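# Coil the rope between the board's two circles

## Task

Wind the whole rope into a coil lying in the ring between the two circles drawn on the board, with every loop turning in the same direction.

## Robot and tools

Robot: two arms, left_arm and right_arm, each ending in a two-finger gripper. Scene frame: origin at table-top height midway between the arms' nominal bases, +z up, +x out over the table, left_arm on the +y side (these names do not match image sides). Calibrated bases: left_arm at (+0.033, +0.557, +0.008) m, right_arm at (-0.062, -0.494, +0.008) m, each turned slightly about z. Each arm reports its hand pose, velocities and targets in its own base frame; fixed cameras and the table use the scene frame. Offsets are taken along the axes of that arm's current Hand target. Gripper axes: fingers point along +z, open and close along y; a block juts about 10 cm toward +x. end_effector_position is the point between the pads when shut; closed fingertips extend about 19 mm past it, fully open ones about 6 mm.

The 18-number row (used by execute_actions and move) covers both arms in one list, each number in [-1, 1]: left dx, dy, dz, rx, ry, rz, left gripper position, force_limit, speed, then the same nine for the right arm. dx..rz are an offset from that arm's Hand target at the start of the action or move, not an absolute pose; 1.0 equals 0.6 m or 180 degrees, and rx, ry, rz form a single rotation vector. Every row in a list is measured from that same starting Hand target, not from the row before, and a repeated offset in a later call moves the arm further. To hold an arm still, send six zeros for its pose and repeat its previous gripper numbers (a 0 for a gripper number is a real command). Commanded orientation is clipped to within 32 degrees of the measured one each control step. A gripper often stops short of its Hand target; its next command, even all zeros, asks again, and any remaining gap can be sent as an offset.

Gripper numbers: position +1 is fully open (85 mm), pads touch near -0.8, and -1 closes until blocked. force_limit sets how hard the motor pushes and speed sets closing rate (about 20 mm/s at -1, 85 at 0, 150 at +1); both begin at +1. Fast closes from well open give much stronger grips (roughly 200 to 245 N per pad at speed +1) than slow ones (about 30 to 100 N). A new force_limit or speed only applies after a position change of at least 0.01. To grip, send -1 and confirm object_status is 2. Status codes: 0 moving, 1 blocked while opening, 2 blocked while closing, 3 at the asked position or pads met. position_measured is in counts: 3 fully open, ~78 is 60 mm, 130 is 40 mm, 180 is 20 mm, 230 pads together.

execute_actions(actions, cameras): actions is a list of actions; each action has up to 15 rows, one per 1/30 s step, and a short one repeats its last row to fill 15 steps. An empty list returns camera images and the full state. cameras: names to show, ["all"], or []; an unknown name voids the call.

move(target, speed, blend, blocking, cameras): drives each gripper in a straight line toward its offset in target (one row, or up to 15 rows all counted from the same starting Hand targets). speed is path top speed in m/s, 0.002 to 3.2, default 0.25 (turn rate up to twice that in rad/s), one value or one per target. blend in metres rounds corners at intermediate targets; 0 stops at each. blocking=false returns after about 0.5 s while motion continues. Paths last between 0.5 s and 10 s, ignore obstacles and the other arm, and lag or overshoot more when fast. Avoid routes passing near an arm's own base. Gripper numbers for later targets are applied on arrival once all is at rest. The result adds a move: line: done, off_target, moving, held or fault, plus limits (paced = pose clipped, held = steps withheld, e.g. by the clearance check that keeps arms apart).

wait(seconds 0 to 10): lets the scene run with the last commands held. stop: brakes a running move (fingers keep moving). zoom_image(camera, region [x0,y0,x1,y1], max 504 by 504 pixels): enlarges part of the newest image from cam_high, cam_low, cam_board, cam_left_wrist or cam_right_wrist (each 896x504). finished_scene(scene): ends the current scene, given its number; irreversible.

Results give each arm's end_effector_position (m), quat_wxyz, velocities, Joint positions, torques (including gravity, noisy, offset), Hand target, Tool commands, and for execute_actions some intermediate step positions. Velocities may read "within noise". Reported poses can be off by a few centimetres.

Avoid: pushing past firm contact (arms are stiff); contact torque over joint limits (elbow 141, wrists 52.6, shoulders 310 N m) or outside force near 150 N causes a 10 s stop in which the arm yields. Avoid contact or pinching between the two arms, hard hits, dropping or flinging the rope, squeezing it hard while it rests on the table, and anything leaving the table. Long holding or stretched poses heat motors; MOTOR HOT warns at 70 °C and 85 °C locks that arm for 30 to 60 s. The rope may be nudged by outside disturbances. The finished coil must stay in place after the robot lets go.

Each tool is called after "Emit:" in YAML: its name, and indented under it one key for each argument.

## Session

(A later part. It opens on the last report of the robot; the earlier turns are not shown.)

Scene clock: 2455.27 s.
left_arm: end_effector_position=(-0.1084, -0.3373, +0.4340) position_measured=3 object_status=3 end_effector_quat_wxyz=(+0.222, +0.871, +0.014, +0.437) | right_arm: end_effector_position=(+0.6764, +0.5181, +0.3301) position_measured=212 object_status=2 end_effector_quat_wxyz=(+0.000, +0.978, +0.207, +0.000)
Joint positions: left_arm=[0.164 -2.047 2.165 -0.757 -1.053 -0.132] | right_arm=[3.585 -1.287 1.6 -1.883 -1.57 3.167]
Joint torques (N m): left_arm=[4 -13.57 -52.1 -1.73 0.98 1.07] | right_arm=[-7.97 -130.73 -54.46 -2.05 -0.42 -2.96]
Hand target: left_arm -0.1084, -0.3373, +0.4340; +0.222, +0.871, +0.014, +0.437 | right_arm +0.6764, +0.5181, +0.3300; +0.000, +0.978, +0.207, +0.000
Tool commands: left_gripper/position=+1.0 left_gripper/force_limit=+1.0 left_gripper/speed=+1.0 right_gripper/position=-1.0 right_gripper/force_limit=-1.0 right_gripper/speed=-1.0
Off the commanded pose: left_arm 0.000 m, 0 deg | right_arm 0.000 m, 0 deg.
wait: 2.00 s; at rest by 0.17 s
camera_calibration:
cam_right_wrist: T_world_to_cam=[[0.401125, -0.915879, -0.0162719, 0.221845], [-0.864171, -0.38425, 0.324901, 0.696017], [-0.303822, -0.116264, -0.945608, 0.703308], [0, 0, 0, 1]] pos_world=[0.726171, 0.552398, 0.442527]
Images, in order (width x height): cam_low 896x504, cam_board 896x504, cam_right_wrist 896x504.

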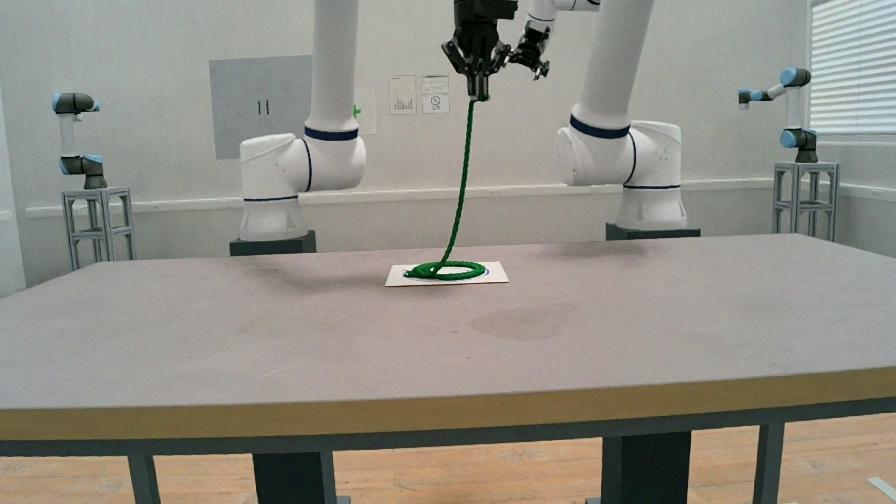

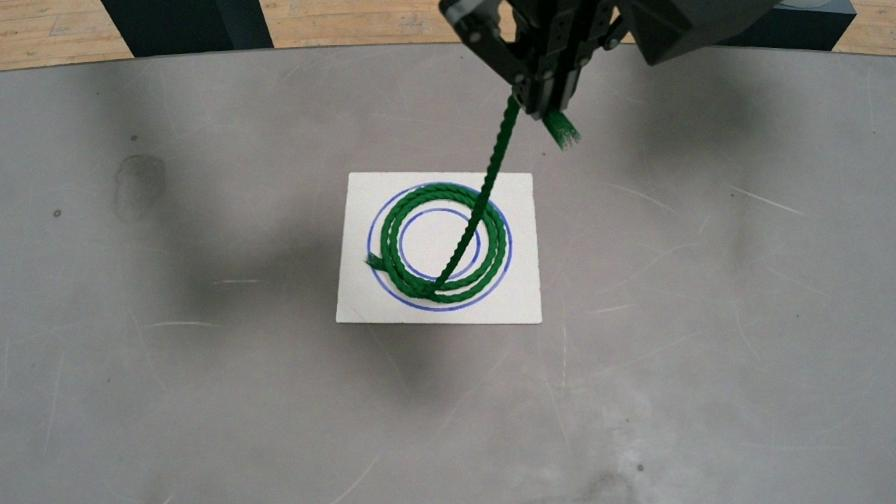

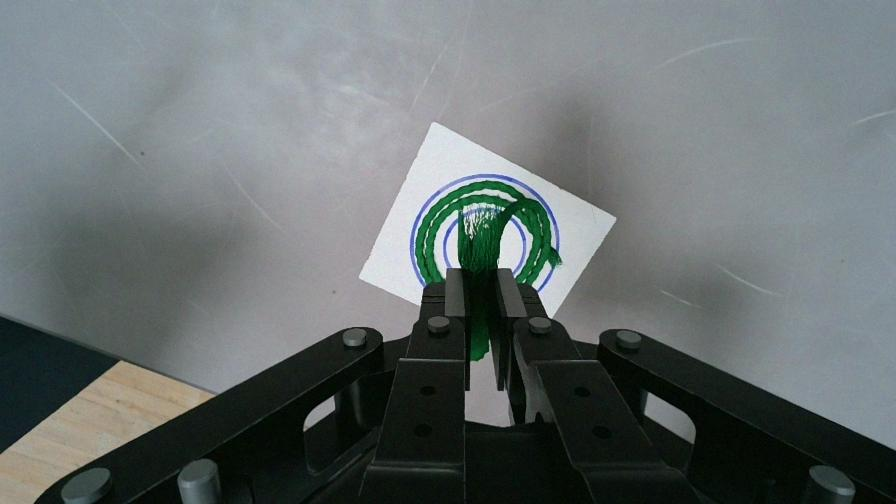

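Emit:
move:
  target: [0,0,0,0,0,0,1,1,1,0.0022,-0.0008,0.02667,0,0,0,-1,-1,-1]
  speed: 0.02

Emit:
wait:
  seconds: 1.5
  cameras: ["cam_board", "cam_low"]

Emit:
zoom_image:
  camera: "cam_board"
  region: [355, 170, 525, 320]

Emit:
zoom_image:
  camera: "cam_low"
  region: [380, 200, 520, 300]

Scene clock: 2471.53 s.
left_arm: end_effector_position=(-0.1084, -0.3373, +0.4340) position_measured=3 object_status=3 end_effector_quat_wxyz=(+0.222, +0.871, +0.014, +0.437) | right_arm: end_effector_position=(+0.6774, +0.5191, +0.3142) position_measured=212 object_status=2 end_effector_quat_wxyz=(+0.000, +0.978, +0.207, +0.000)
Joint positions: left_arm=[0.164 -2.047 2.165 -0.757 -1.053 -0.132] | right_arm=[3.586 -1.277 1.615 -1.909 -1.57 3.168]
Joint torques (N m): left_arm=[4.47 -12.45 -52.28 -1.96 1.05 1.03] | right_arm=[10.95 -95.59 -35 -7.26 2.27 4.55]
Hand target: left_arm -0.1084, -0.3373, +0.4340; +0.222, +0.871, +0.014, +0.437 | right_arm +0.6774, +0.5191, +0.3140; +0.000, +0.978, +0.207, +0.000
Off the commanded pose: left_arm 0.000 m, 0 deg | right_arm 0.000 m, 0 deg.
move: done

Scene clock: 2473.03 s.
left_arm: end_effector_position=(-0.1084, -0.3373, +0.4340) position_measured=3 object_status=3 end_effector_quat_wxyz=(+0.222, +0.871, +0.014, +0.437) | right_arm: end_effector_position=(+0.6774, +0.5191, +0.3140) position_measured=212 object_status=2 end_effector_quat_wxyz=(+0.000, +0.978, +0.207, +0.000)
Joint positions: left_arm=[0.164 -2.047 2.165 -0.757 -1.053 -0.132] | right_arm=[3.586 -1.277 1.615 -1.909 -1.57 3.168]
Joint torques (N m): left_arm=[4.76 -14.27 -51.86 -1.79 1.04 0.88] | right_arm=[10.1 -96.37 -33.45 -7.4 3.38 4.47]
Hand target: left_arm -0.1084, -0.3373, +0.4340; +0.222, +0.871, +0.014, +0.437 | right_arm +0.6774, +0.5191, +0.3140; +0.000, +0.978, +0.207, +0.000
Tool commands: left_gripper/position=+1.0 left_gripper/force_limit=+1.0 left_gripper/speed=+1.0 right_gripper/position=-1.0 right_gripper/force_limit=-1.0 right_gripper/speed=-1.0
Off the commanded pose: left_arm 0.000 m, 0 deg | right_arm 0.000 m, 0 deg.
wait: 1.50 s; at rest by 0.17 s
Images, in order (width x height): cam_low 896x504, cam_board 896x504.

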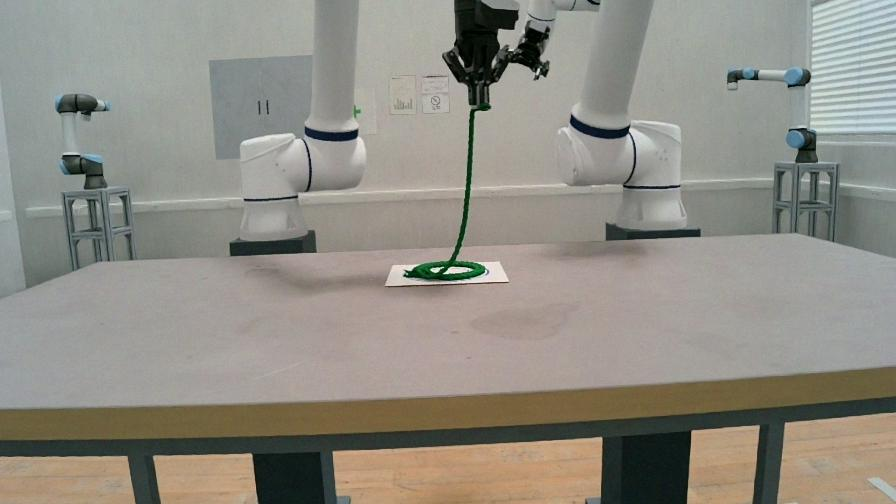

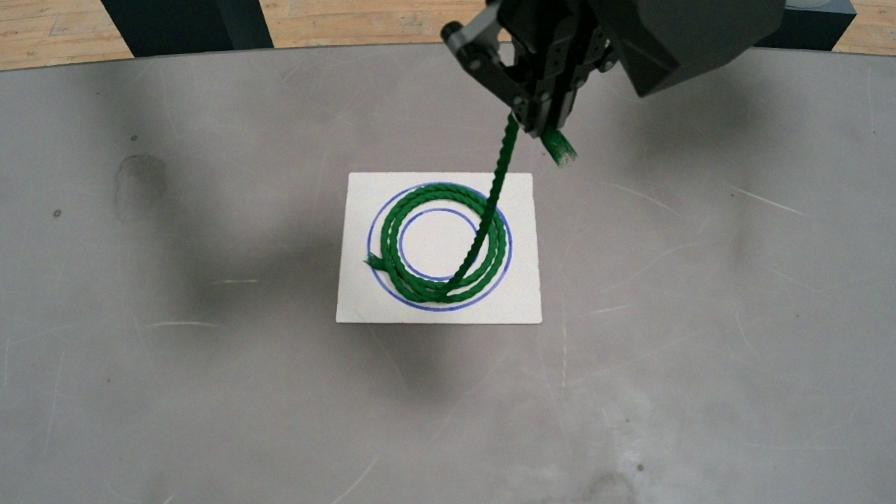

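Scaled by 2.965.

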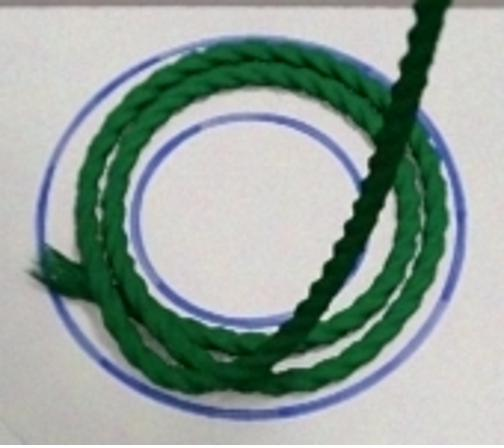

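Scaled by 3.600.

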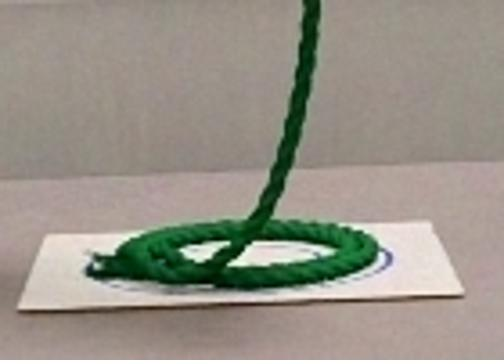

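Emit:
move:
  target: [0,0,0,0,0,0,1,1,1,-0.01296,-0.02834,0.03667,0,0,0,-1,-1,-1]
  speed: 0.02

Emit:
wait:
  seconds: 1.5
  cameras: ["cam_board", "cam_low"]

Emit:
zoom_image:
  camera: "cam_board"
  region: [355, 170, 525, 320]

Emit:
zoom_image:
  camera: "cam_low"
  region: [380, 200, 520, 300]

Scene clock: 2481.97 s.
left_arm: end_effector_position=(-0.1084, -0.3373, +0.4340) position_measured=3 object_status=3 end_effector_quat_wxyz=(+0.222, +0.871, +0.014, +0.437) | right_arm: end_effector_position=(+0.6635, +0.5314, +0.2922) position_measured=212 object_status=2 end_effector_quat_wxyz=(+0.000, +0.978, +0.207, +0.000)
Joint positions: left_arm=[0.164 -2.047 2.165 -0.757 -1.053 -0.132] | right_arm=[3.606 -1.269 1.647 -1.948 -1.57 3.188]
Joint torques (N m): left_arm=[3.27 -13.9 -52.1 -1.79 1.1 0.99] | right_arm=[12.11 -96.02 -33.77 -7.59 3.76 4.24]
Hand target: left_arm -0.1084, -0.3373, +0.4340; +0.222, +0.871, +0.014, +0.437 | right_arm +0.6634, +0.5315, +0.2921; +0.000, +0.978, +0.207, +0.000
Off the commanded pose: left_arm 0.000 m, 0 deg | right_arm 0.000 m, 0 deg.
move: done

Scene clock: 2483.47 s.
left_arm: end_effector_position=(-0.1084, -0.3373, +0.4340) position_measured=3 object_status=3 end_effector_quat_wxyz=(+0.222, +0.871, +0.014, +0.437) | right_arm: end_effector_position=(+0.6634, +0.5315, +0.2921) position_measured=212 object_status=2 end_effector_quat_wxyz=(+0.000, +0.978, +0.207, +0.000)
Joint positions: left_arm=[0.164 -2.047 2.165 -0.757 -1.053 -0.132] | right_arm=[3.607 -1.269 1.647 -1.948 -1.57 3.189]
Joint torques (N m): left_arm=[5.24 -14.23 -52.16 -1.85 0.96 0.88] | right_arm=[11.44 -95.82 -33.72 -7.44 3.38 4.24]
Hand target: left_arm -0.1084, -0.3373, +0.4340; +0.222, +0.871, +0.014, +0.437 | right_arm +0.6634, +0.5315, +0.2921; +0.000, +0.978, +0.207, +0.000
Tool commands: left_gripper/position=+1.0 left_gripper/force_limit=+1.0 left_gripper/speed=+1.0 right_gripper/position=-1.0 right_gripper/force_limit=-1.0 right_gripper/speed=-1.0
Off the commanded pose: left_arm 0.000 m, 0 deg | right_arm 0.000 m, 0 deg.
wait: 1.50 s; at rest by 0.17 s
Images, in order (width x height): cam_low 896x504, cam_board 896x504.

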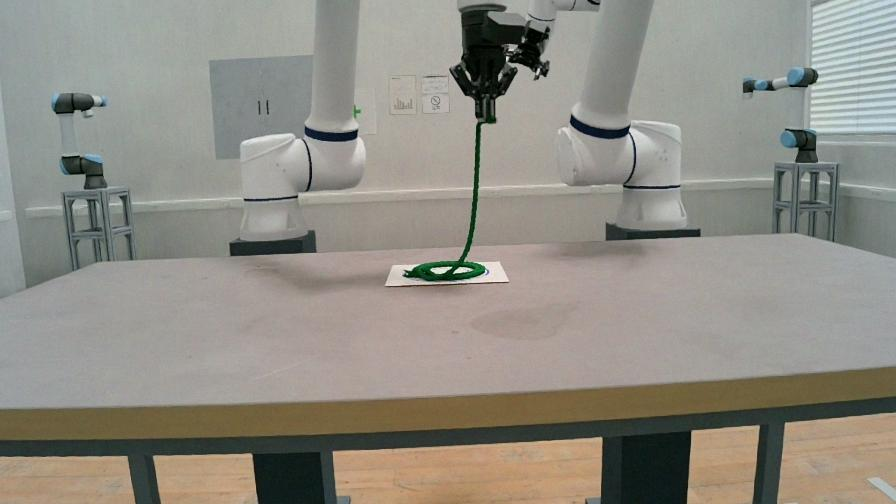

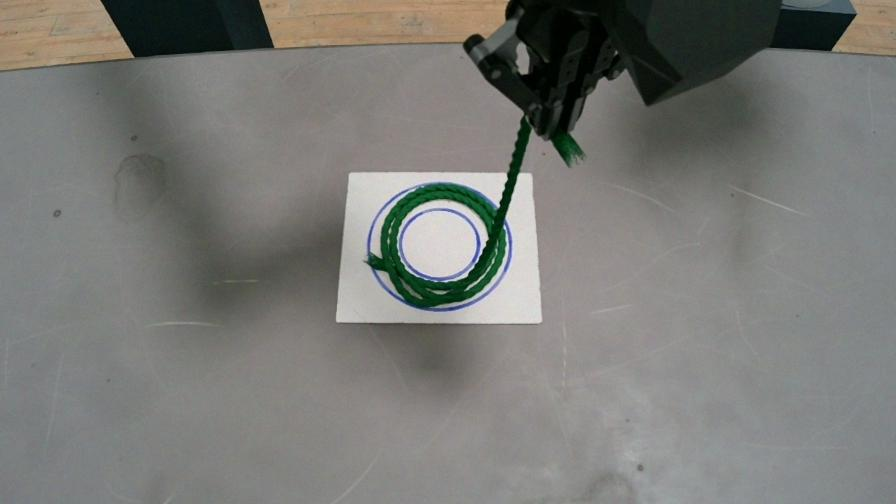

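Scaled by 2.965.

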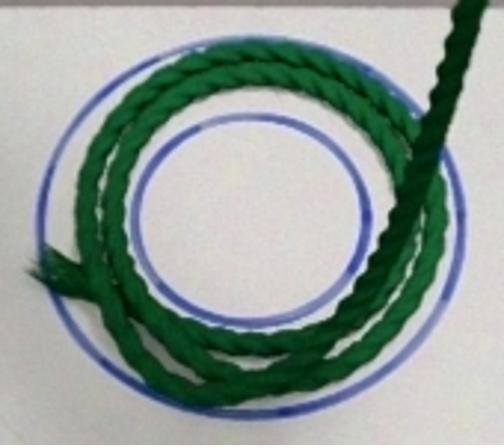

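Scaled by 3.600.

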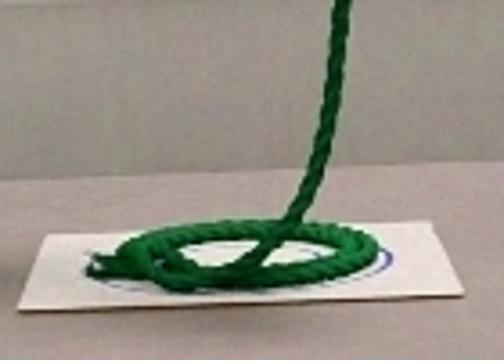

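Emit:
move:
  target: [0,0,0,0,0,0,1,1,1,-0.01643,-0.02915,0.03,0,0,0,-1,-1,-1]
  speed: 0.02

Emit:
wait:
  seconds: 1.5
  cameras: ["cam_board", "cam_low", "cam_right_wrist"]

Emit:
zoom_image:
  camera: "cam_board"
  region: [355, 170, 525, 320]

Emit:
zoom_image:
  camera: "cam_low"
  region: [380, 200, 520, 300]

Emit:
zoom_image:
  camera: "cam_right_wrist"
  region: [350, 120, 600, 330]

Scene clock: 2522.33 s.
left_arm: end_effector_position=(-0.1084, -0.3373, +0.4340) position_measured=3 object_status=3 end_effector_quat_wxyz=(+0.222, +0.871, +0.014, +0.437) | right_arm: end_effector_position=(+0.6474, +0.5434, +0.2742) position_measured=212 object_status=2 end_effector_quat_wxyz=(+0.000, +0.978, +0.207, +0.000)
Joint positions: left_arm=[0.164 -2.047 2.165 -0.757 -1.053 -0.132] | right_arm=[3.628 -1.266 1.676 -1.981 -1.57 3.21]
Joint torques (N m): left_arm=[4.83 -14 -51.86 -1.98 1.05 1] | right_arm=[8.34 -96.65 -32.79 -7.46 3.28 4.4]
Hand target: left_arm -0.1084, -0.3373, +0.4340; +0.222, +0.871, +0.014, +0.437 | right_arm +0.6473, +0.5435, +0.2741; +0.000, +0.978, +0.207, +0.000
Off the commanded pose: left_arm 0.000 m, 0 deg | right_arm 0.000 m, 0 deg.
move: done

Scene clock: 2523.83 s.
left_arm: end_effector_position=(-0.1084, -0.3373, +0.4340) position_measured=3 object_status=3 end_effector_quat_wxyz=(+0.222, +0.871, +0.014, +0.437) | right_arm: end_effector_position=(+0.6473, +0.5435, +0.2741) position_measured=212 object_status=2 end_effector_quat_wxyz=(+0.000, +0.978, +0.207, +0.000)
Joint positions: left_arm=[0.164 -2.047 2.165 -0.757 -1.053 -0.132] | right_arm=[3.628 -1.266 1.676 -1.981 -1.57 3.21]
Joint torques (N m): left_arm=[4.86 -13.79 -52.5 -1.94 1.18 1.17] | right_arm=[10 -96.28 -33.37 -7.45 3.32 3.99]
Hand target: left_arm -0.1084, -0.3373, +0.4340; +0.222, +0.871, +0.014, +0.437 | right_arm +0.6473, +0.5435, +0.2741; +0.000, +0.978, +0.207, +0.000
Tool commands: left_gripper/position=+1.0 left_gripper/force_limit=+1.0 left_gripper/speed=+1.0 right_gripper/position=-1.0 right_gripper/force_limit=-1.0 right_gripper/speed=-1.0
Off the commanded pose: left_arm 0.000 m, 0 deg | right_arm 0.000 m, 0 deg.
wait: 1.50 s; at rest by 0.17 s
camera_calibration:
cam_right_wrist: T_world_to_cam=[[0.401152, -0.915868, -0.0161853, 0.255811], [-0.864159, -0.384246, 0.324937, 0.698799], [-0.303819, -0.116363, -0.945597, 0.644516], [0, 0, 0, 1]] pos_world=[0.697071, 0.577797, 0.386527]
Images, in order (width x height): cam_low 896x504, cam_board 896x504, cam_right_wrist 896x504.

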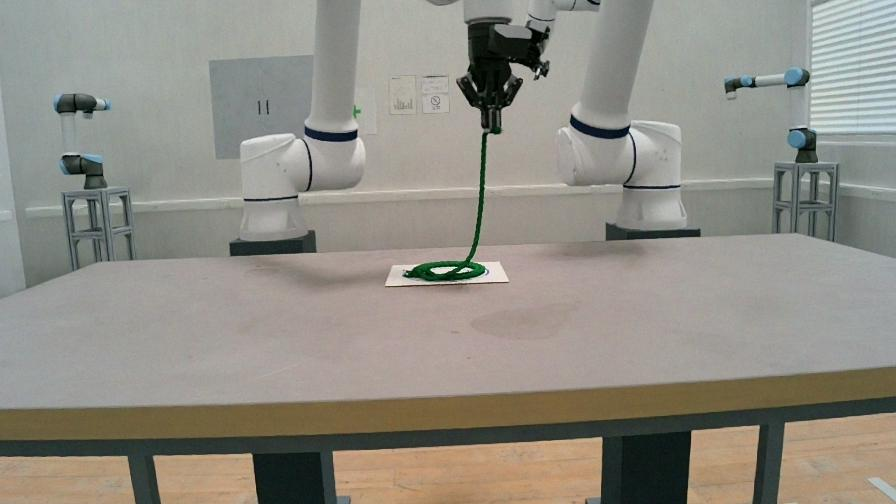

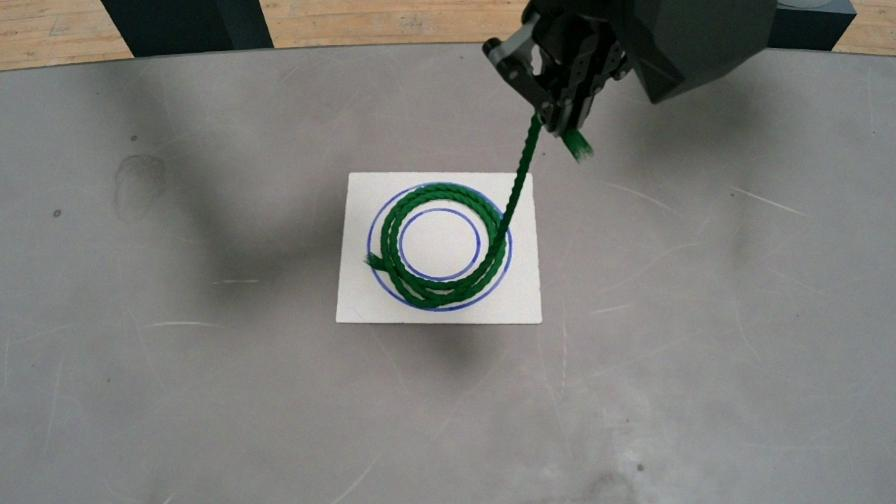

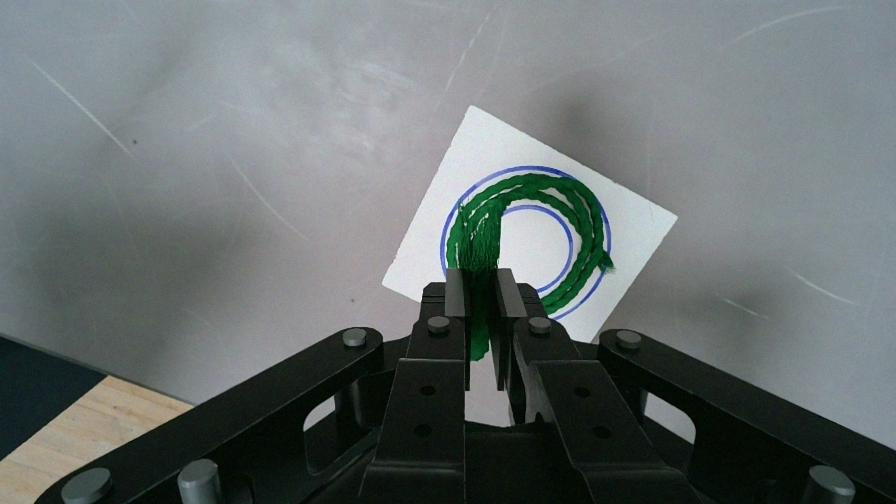

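Scaled by 2.965.

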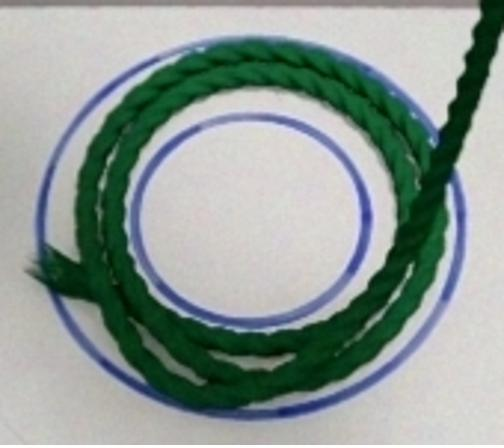

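Scaled by 3.600.

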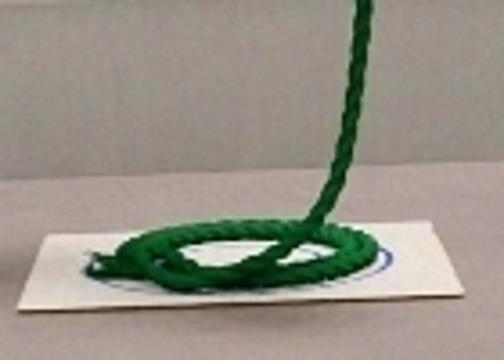

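Scaled by 2.016.

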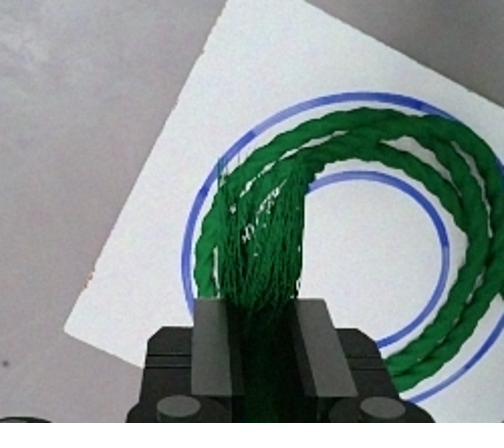

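Emit:
move:
  target:
    - [0,0,0,0,0,0,1,1,1,-0.03059,-0.01282,0.02333,0,0,0,-1,-1,-1]
    - [0,0,0,0,0,0,1,1,1,-0.06225,-0.01702,0.05,0,0,0,-1,-1,-1]
  speed: 0.02
  blend: 0.004

Emit:
wait:
  seconds: 1.5
  cameras: ["cam_board", "cam_low", "cam_right_wrist"]

Emit:
zoom_image:
  camera: "cam_board"
  region: [355, 170, 525, 320]

Emit:
zoom_image:
  camera: "cam_low"
  region: [380, 200, 520, 300]

Emit:
zoom_image:
  camera: "cam_right_wrist"
  region: [400, 100, 650, 310]

Scene clock: 2545.40 s.
left_arm: end_effector_position=(-0.1084, -0.3373, +0.4340) position_measured=3 object_status=3 end_effector_quat_wxyz=(+0.222, +0.871, +0.014, +0.437) | right_arm: end_effector_position=(+0.6091, +0.5377, +0.2442) position_measured=212 object_status=2 end_effector_quat_wxyz=(+0.000, +0.978, +0.207, +0.000)
Joint positions: left_arm=[0.164 -2.047 2.165 -0.757 -1.053 -0.132] | right_arm=[3.644 -1.294 1.772 -2.049 -1.57 3.226]
Joint torques (N m): left_arm=[3.64 -12.66 -52.87 -1.97 1.14 1.01] | right_arm=[10.52 -140.19 -31.42 -7.83 3.57 4.26]
Hand target: left_arm -0.1084, -0.3373, +0.4340; +0.222, +0.871, +0.014, +0.437 | right_arm +0.6090, +0.5377, +0.2441; +0.000, +0.978, +0.207, +0.000
Off the commanded pose: left_arm 0.000 m, 0 deg | right_arm 0.000 m, 0 deg.
move: done

Scene clock: 2546.90 s.
left_arm: end_effector_position=(-0.1084, -0.3373, +0.4340) position_measured=3 object_status=3 end_effector_quat_wxyz=(+0.222, +0.871, +0.014, +0.437) | right_arm: end_effector_position=(+0.6090, +0.5377, +0.2441) position_measured=212 object_status=2 end_effector_quat_wxyz=(+0.000, +0.978, +0.207, +0.000)
Joint positions: left_arm=[0.164 -2.047 2.165 -0.757 -1.053 -0.132] | right_arm=[3.644 -1.294 1.773 -2.049 -1.57 3.226]
Joint torques (N m): left_arm=[4.04 -12.88 -52.29 -2 0.99 0.94] | right_arm=[11.07 -139.39 -31.41 -7.19 3.6 3.98]
Hand target: left_arm -0.1084, -0.3373, +0.4340; +0.222, +0.871, +0.014, +0.437 | right_arm +0.6090, +0.5377, +0.2441; +0.000, +0.978, +0.207, +0.000
Tool commands: left_gripper/position=+1.0 left_gripper/force_limit=+1.0 left_gripper/speed=+1.0 right_gripper/position=-1.0 right_gripper/force_limit=-1.0 right_gripper/speed=-1.0
Off the commanded pose: left_arm 0.000 m, 0 deg | right_arm 0.000 m, 0 deg.
wait: 1.50 s; at rest by 0.17 s
camera_calibration:
cam_right_wrist: T_world_to_cam=[[0.401152, -0.915868, -0.0161853, 0.265377], [-0.864159, -0.384246, 0.324937, 0.673221], [-0.303819, -0.116363, -0.945597, 0.603837], [0, 0, 0, 1]] pos_world=[0.658771, 0.571997, 0.356527]
Images, in order (width x height): cam_low 896x504, cam_board 896x504, cam_right_wrist 896x504.

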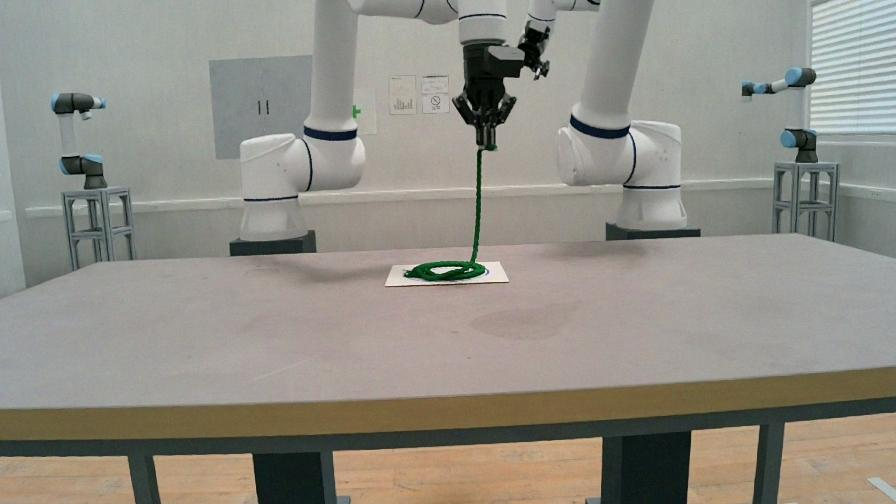

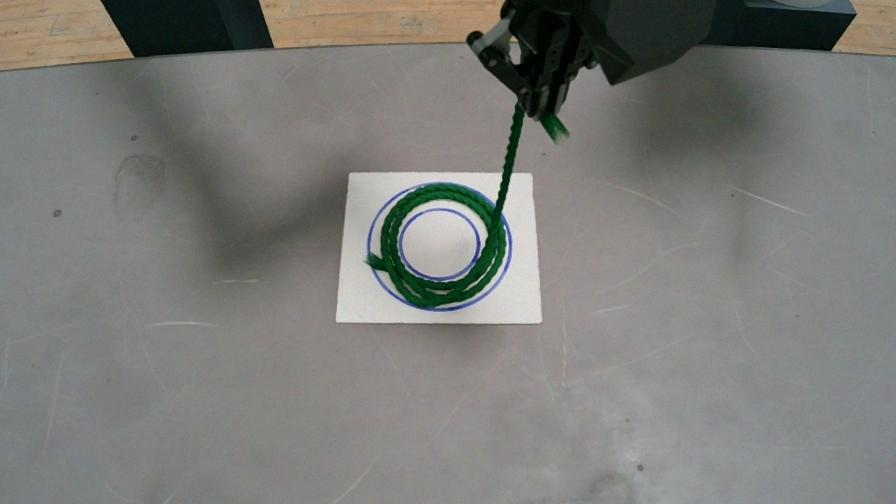

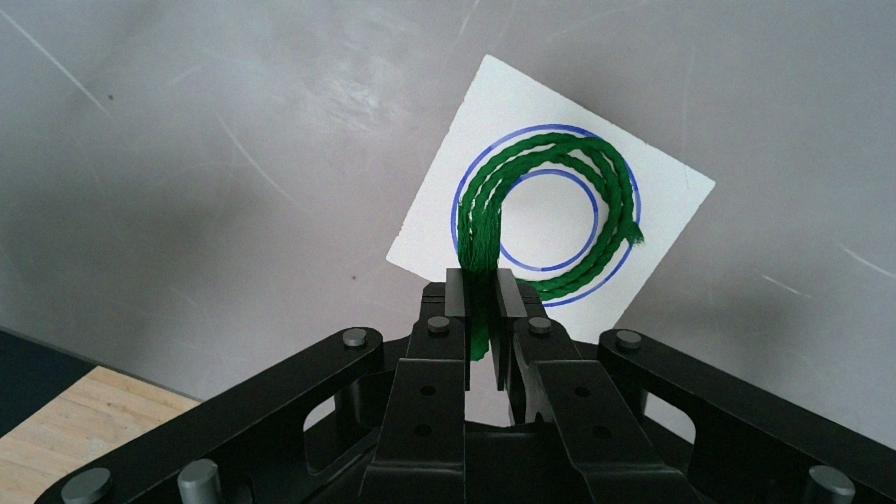

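Scaled by 2.965.

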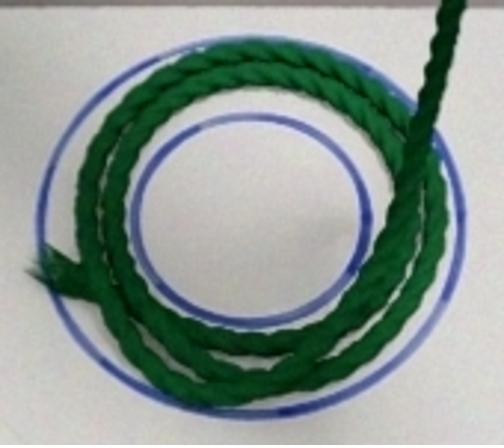

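Scaled by 3.600.

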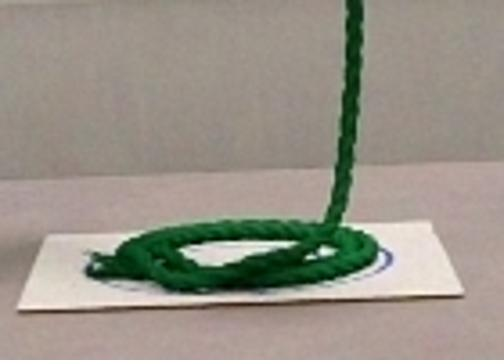

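Scaled by 2.016.

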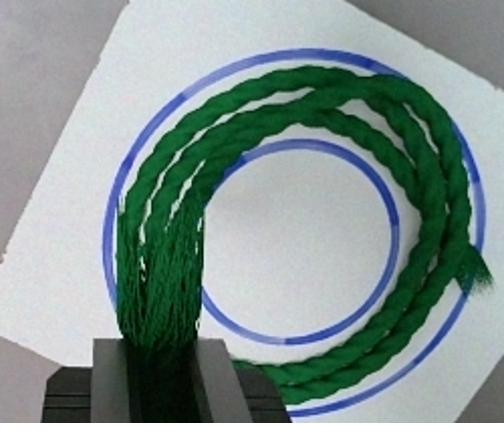

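Emit:
move:
  target: [0,0,0,0,0,0,1,1,1,0.03386,-0.01307,0.0,0,0,0,-1,-1,-1]
  speed: 0.025

Emit:
wait:
  seconds: 1.5
  cameras: ["cam_board", "cam_low", "cam_right_wrist"]

Emit:
zoom_image:
  camera: "cam_board"
  region: [355, 170, 525, 320]

Emit:
zoom_image:
  camera: "cam_right_wrist"
  region: [400, 100, 650, 310]

Scene clock: 2564.70 s.
left_arm: end_effector_position=(-0.1084, -0.3373, +0.4340) position_measured=3 object_status=3 end_effector_quat_wxyz=(+0.222, +0.871, +0.014, +0.437) | right_arm: end_effector_position=(+0.6243, +0.5530, +0.2441) position_measured=212 object_status=2 end_effector_quat_wxyz=(+0.000, +0.978, +0.207, +0.000)
Joint positions: left_arm=[0.164 -2.047 2.165 -0.757 -1.053 -0.132] | right_arm=[3.652 -1.262 1.729 -2.037 -1.57 3.234]
Joint torques (N m): left_arm=[3.55 -13.98 -51.92 -1.89 1.03 0.9] | right_arm=[9.25 -93.1 -52.45 -1.85 3.19 4.35]
Hand target: left_arm -0.1084, -0.3373, +0.4340; +0.222, +0.871, +0.014, +0.437 | right_arm +0.6244, +0.5531, +0.2441; +0.000, +0.978, +0.207, +0.000
Off the commanded pose: left_arm 0.000 m, 0 deg | right_arm 0.000 m, 0 deg.
move: done

Scene clock: 2566.20 s.
left_arm: end_effector_position=(-0.1084, -0.3373, +0.4340) position_measured=3 object_status=3 end_effector_quat_wxyz=(+0.222, +0.871, +0.014, +0.437) | right_arm: end_effector_position=(+0.6244, +0.5531, +0.2441) position_measured=212 object_status=2 end_effector_quat_wxyz=(+0.000, +0.978, +0.207, +0.000)
Joint positions: left_arm=[0.164 -2.047 2.165 -0.757 -1.053 -0.132] | right_arm=[3.652 -1.262 1.728 -2.037 -1.57 3.234]
Joint torques (N m): left_arm=[4.56 -14.94 -51.55 -2.24 1.11 0.8] | right_arm=[8.93 -94.96 -52.97 -1.85 1.81 4.27]
Hand target: left_arm -0.1084, -0.3373, +0.4340; +0.222, +0.871, +0.014, +0.437 | right_arm +0.6244, +0.5531, +0.2441; +0.000, +0.978, +0.207, +0.000
Tool commands: left_gripper/position=+1.0 left_gripper/force_limit=+1.0 left_gripper/speed=+1.0 right_gripper/position=-1.0 right_gripper/force_limit=-1.0 right_gripper/speed=-1.0
Off the commanded pose: left_arm 0.000 m, 0 deg | right_arm 0.000 m, 0 deg.
wait: 1.50 s; at rest by 0.17 s
camera_calibration:
cam_right_wrist: T_world_to_cam=[[0.401125, -0.915879, -0.0162719, 0.27336], [-0.864171, -0.38425, 0.324901, 0.69247], [-0.303822, -0.116264, -0.945608, 0.610256], [0, 0, 0, 1]] pos_world=[0.674171, 0.587398, 0.356527]
Images, in order (width x height): cam_low 896x504, cam_board 896x504, cam_right_wrist 896x504.

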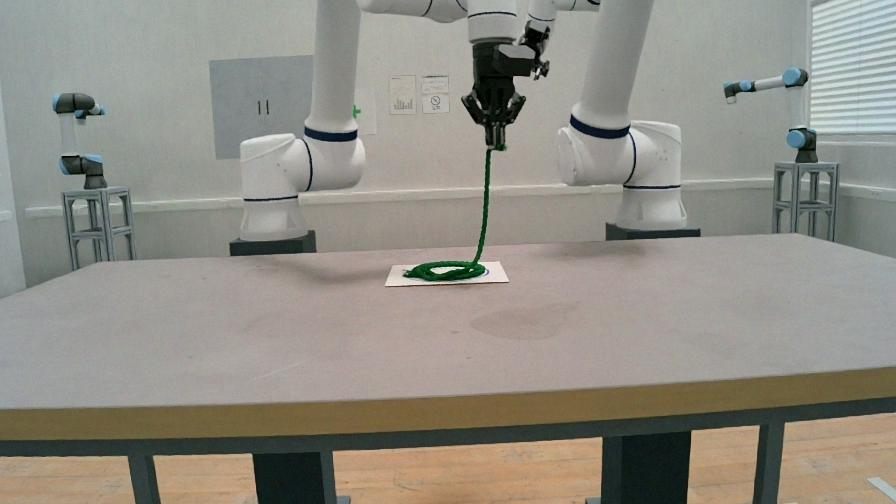

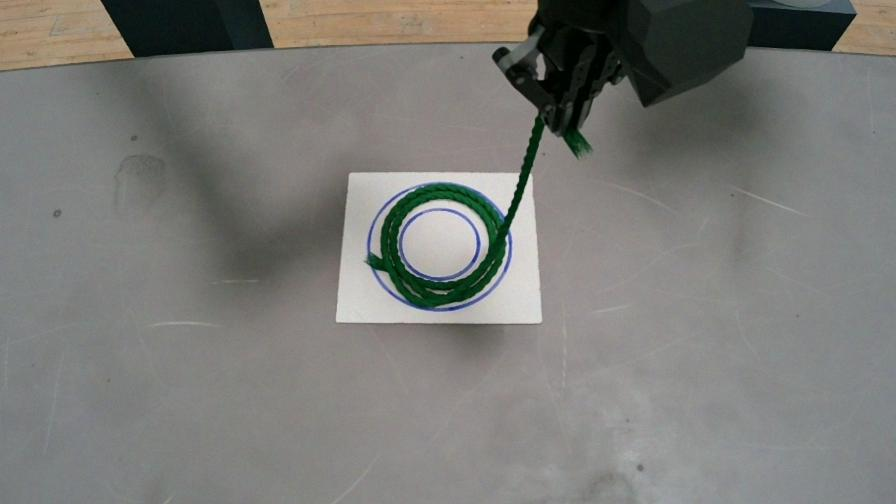

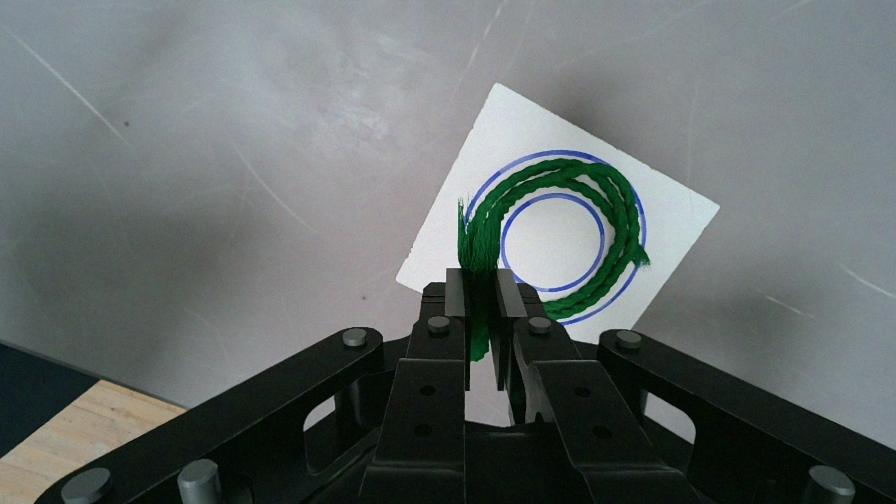

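Scaled by 2.965.

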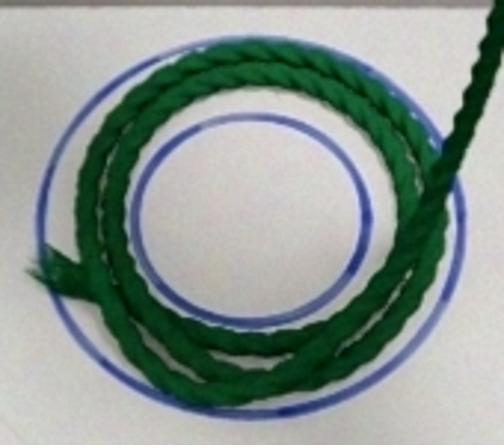

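Scaled by 2.016.

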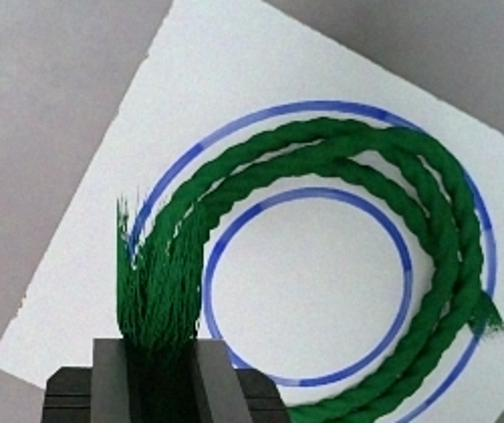

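Emit:
move:
  target:
    - [0,0,0,0,0,0,1,1,1,-0.03222,0.00322,0.01333,0,0,0,-1,-1,-1]
    - [0,0,0,0,0,0,1,1,1,-0.06523,0.00737,0.03917,0,0,0,-1,-1,-1]
  speed: 0.02
  blend: 0.004

Emit:
wait:
  seconds: 1.5
  cameras: ["cam_board", "cam_low", "cam_right_wrist"]

Emit:
zoom_image:
  camera: "cam_board"
  region: [355, 170, 525, 320]

Emit:
zoom_image:
  camera: "cam_right_wrist"
  region: [400, 80, 650, 290]

Scene clock: 2586.23 s.
left_arm: end_effector_position=(-0.1084, -0.3373, +0.4340) position_measured=3 object_status=3 end_effector_quat_wxyz=(+0.222, +0.871, +0.014, +0.437) | right_arm: end_effector_position=(+0.5904, +0.5332, +0.2206) position_measured=212 object_status=2 end_effector_quat_wxyz=(+0.000, +0.978, +0.207, +0.000)
Joint positions: left_arm=[0.164 -2.047 2.165 -0.757 -1.053 -0.132] | right_arm=[3.651 -1.301 1.828 -2.098 -1.57 3.233]
Joint torques (N m): left_arm=[5.37 -13.84 -51.84 -2.08 1.12 0.94] | right_arm=[-8.57 -138.11 -32.08 -7.52 -1.26 -2.82]
Hand target: left_arm -0.1084, -0.3373, +0.4340; +0.222, +0.871, +0.014, +0.437 | right_arm +0.5904, +0.5332, +0.2206; +0.000, +0.978, +0.207, +0.000
Off the commanded pose: left_arm 0.000 m, 0 deg | right_arm 0.000 m, 0 deg.
move: done

Scene clock: 2587.73 s.
left_arm: end_effector_position=(-0.1084, -0.3373, +0.4340) position_measured=3 object_status=3 end_effector_quat_wxyz=(+0.222, +0.871, +0.014, +0.437) | right_arm: end_effector_position=(+0.5904, +0.5332, +0.2206) position_measured=212 object_status=2 end_effector_quat_wxyz=(+0.000, +0.978, +0.207, +0.000)
Joint positions: left_arm=[0.164 -2.047 2.165 -0.757 -1.053 -0.132] | right_arm=[3.651 -1.301 1.828 -2.098 -1.57 3.233]
Joint torques (N m): left_arm=[4.48 -13.25 -52.1 -1.93 1.19 0.93] | right_arm=[-6.73 -138.51 -31.32 -7.78 -0.65 -2.91]
Hand target: left_arm -0.1084, -0.3373, +0.4340; +0.222, +0.871, +0.014, +0.437 | right_arm +0.5904, +0.5332, +0.2206; +0.000, +0.978, +0.207, +0.000
Tool commands: left_gripper/position=+1.0 left_gripper/force_limit=+1.0 left_gripper/speed=+1.0 right_gripper/position=-1.0 right_gripper/force_limit=-1.0 right_gripper/speed=-1.0
Off the commanded pose: left_arm 0.000 m, 0 deg | right_arm 0.000 m, 0 deg.
wait: 1.50 s; at rest by 0.17 s
camera_calibration:
cam_right_wrist: T_world_to_cam=[[0.401152, -0.915868, -0.0161853, 0.268246], [-0.864159, -0.384246, 0.324937, 0.663016], [-0.303819, -0.116363, -0.945597, 0.575429], [0, 0, 0, 1]] pos_world=[0.640171, 0.567397, 0.333027]
Images, in order (width x height): cam_low 896x504, cam_board 896x504, cam_right_wrist 896x504.

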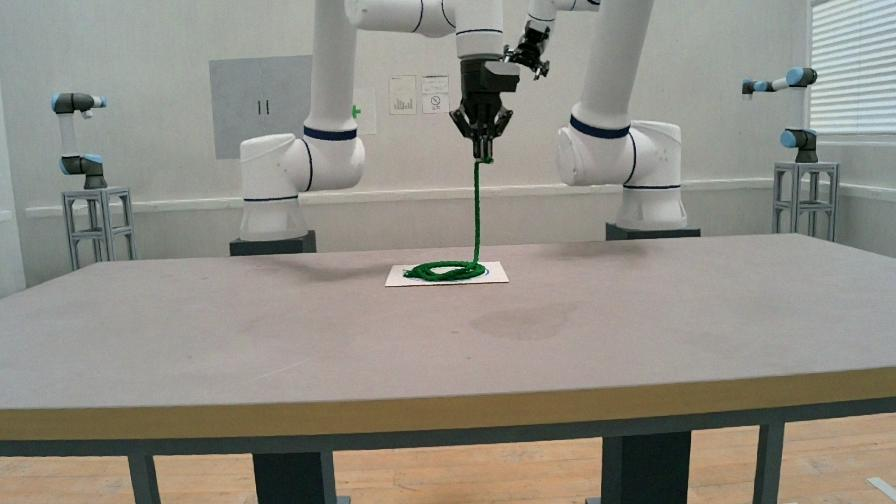

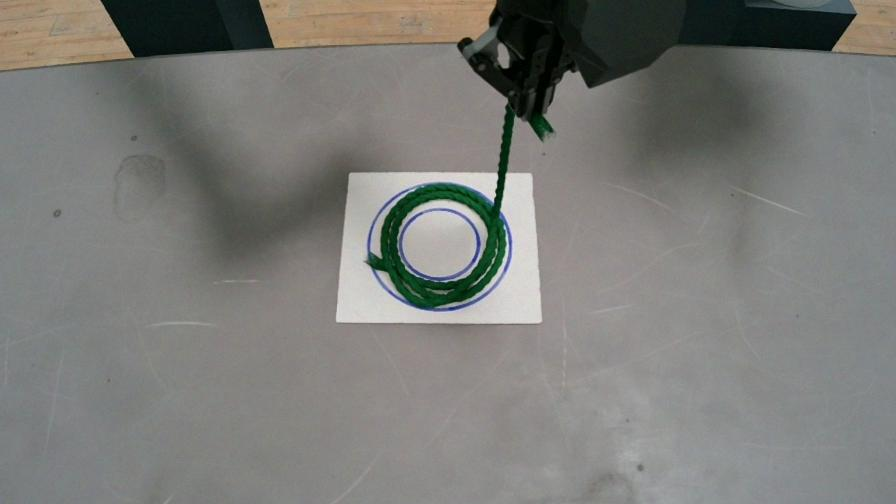

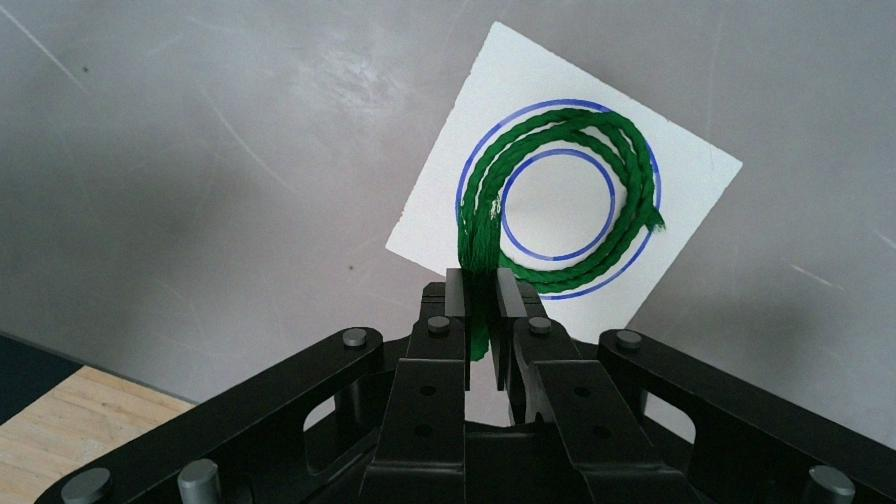

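Scaled by 2.965.

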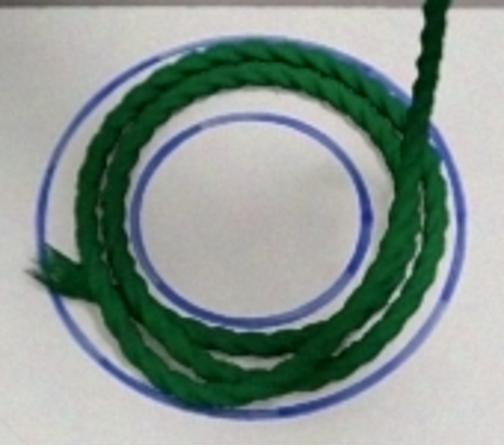

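Scaled by 2.016.

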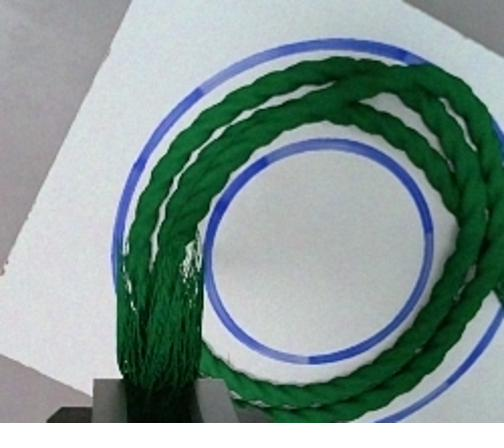

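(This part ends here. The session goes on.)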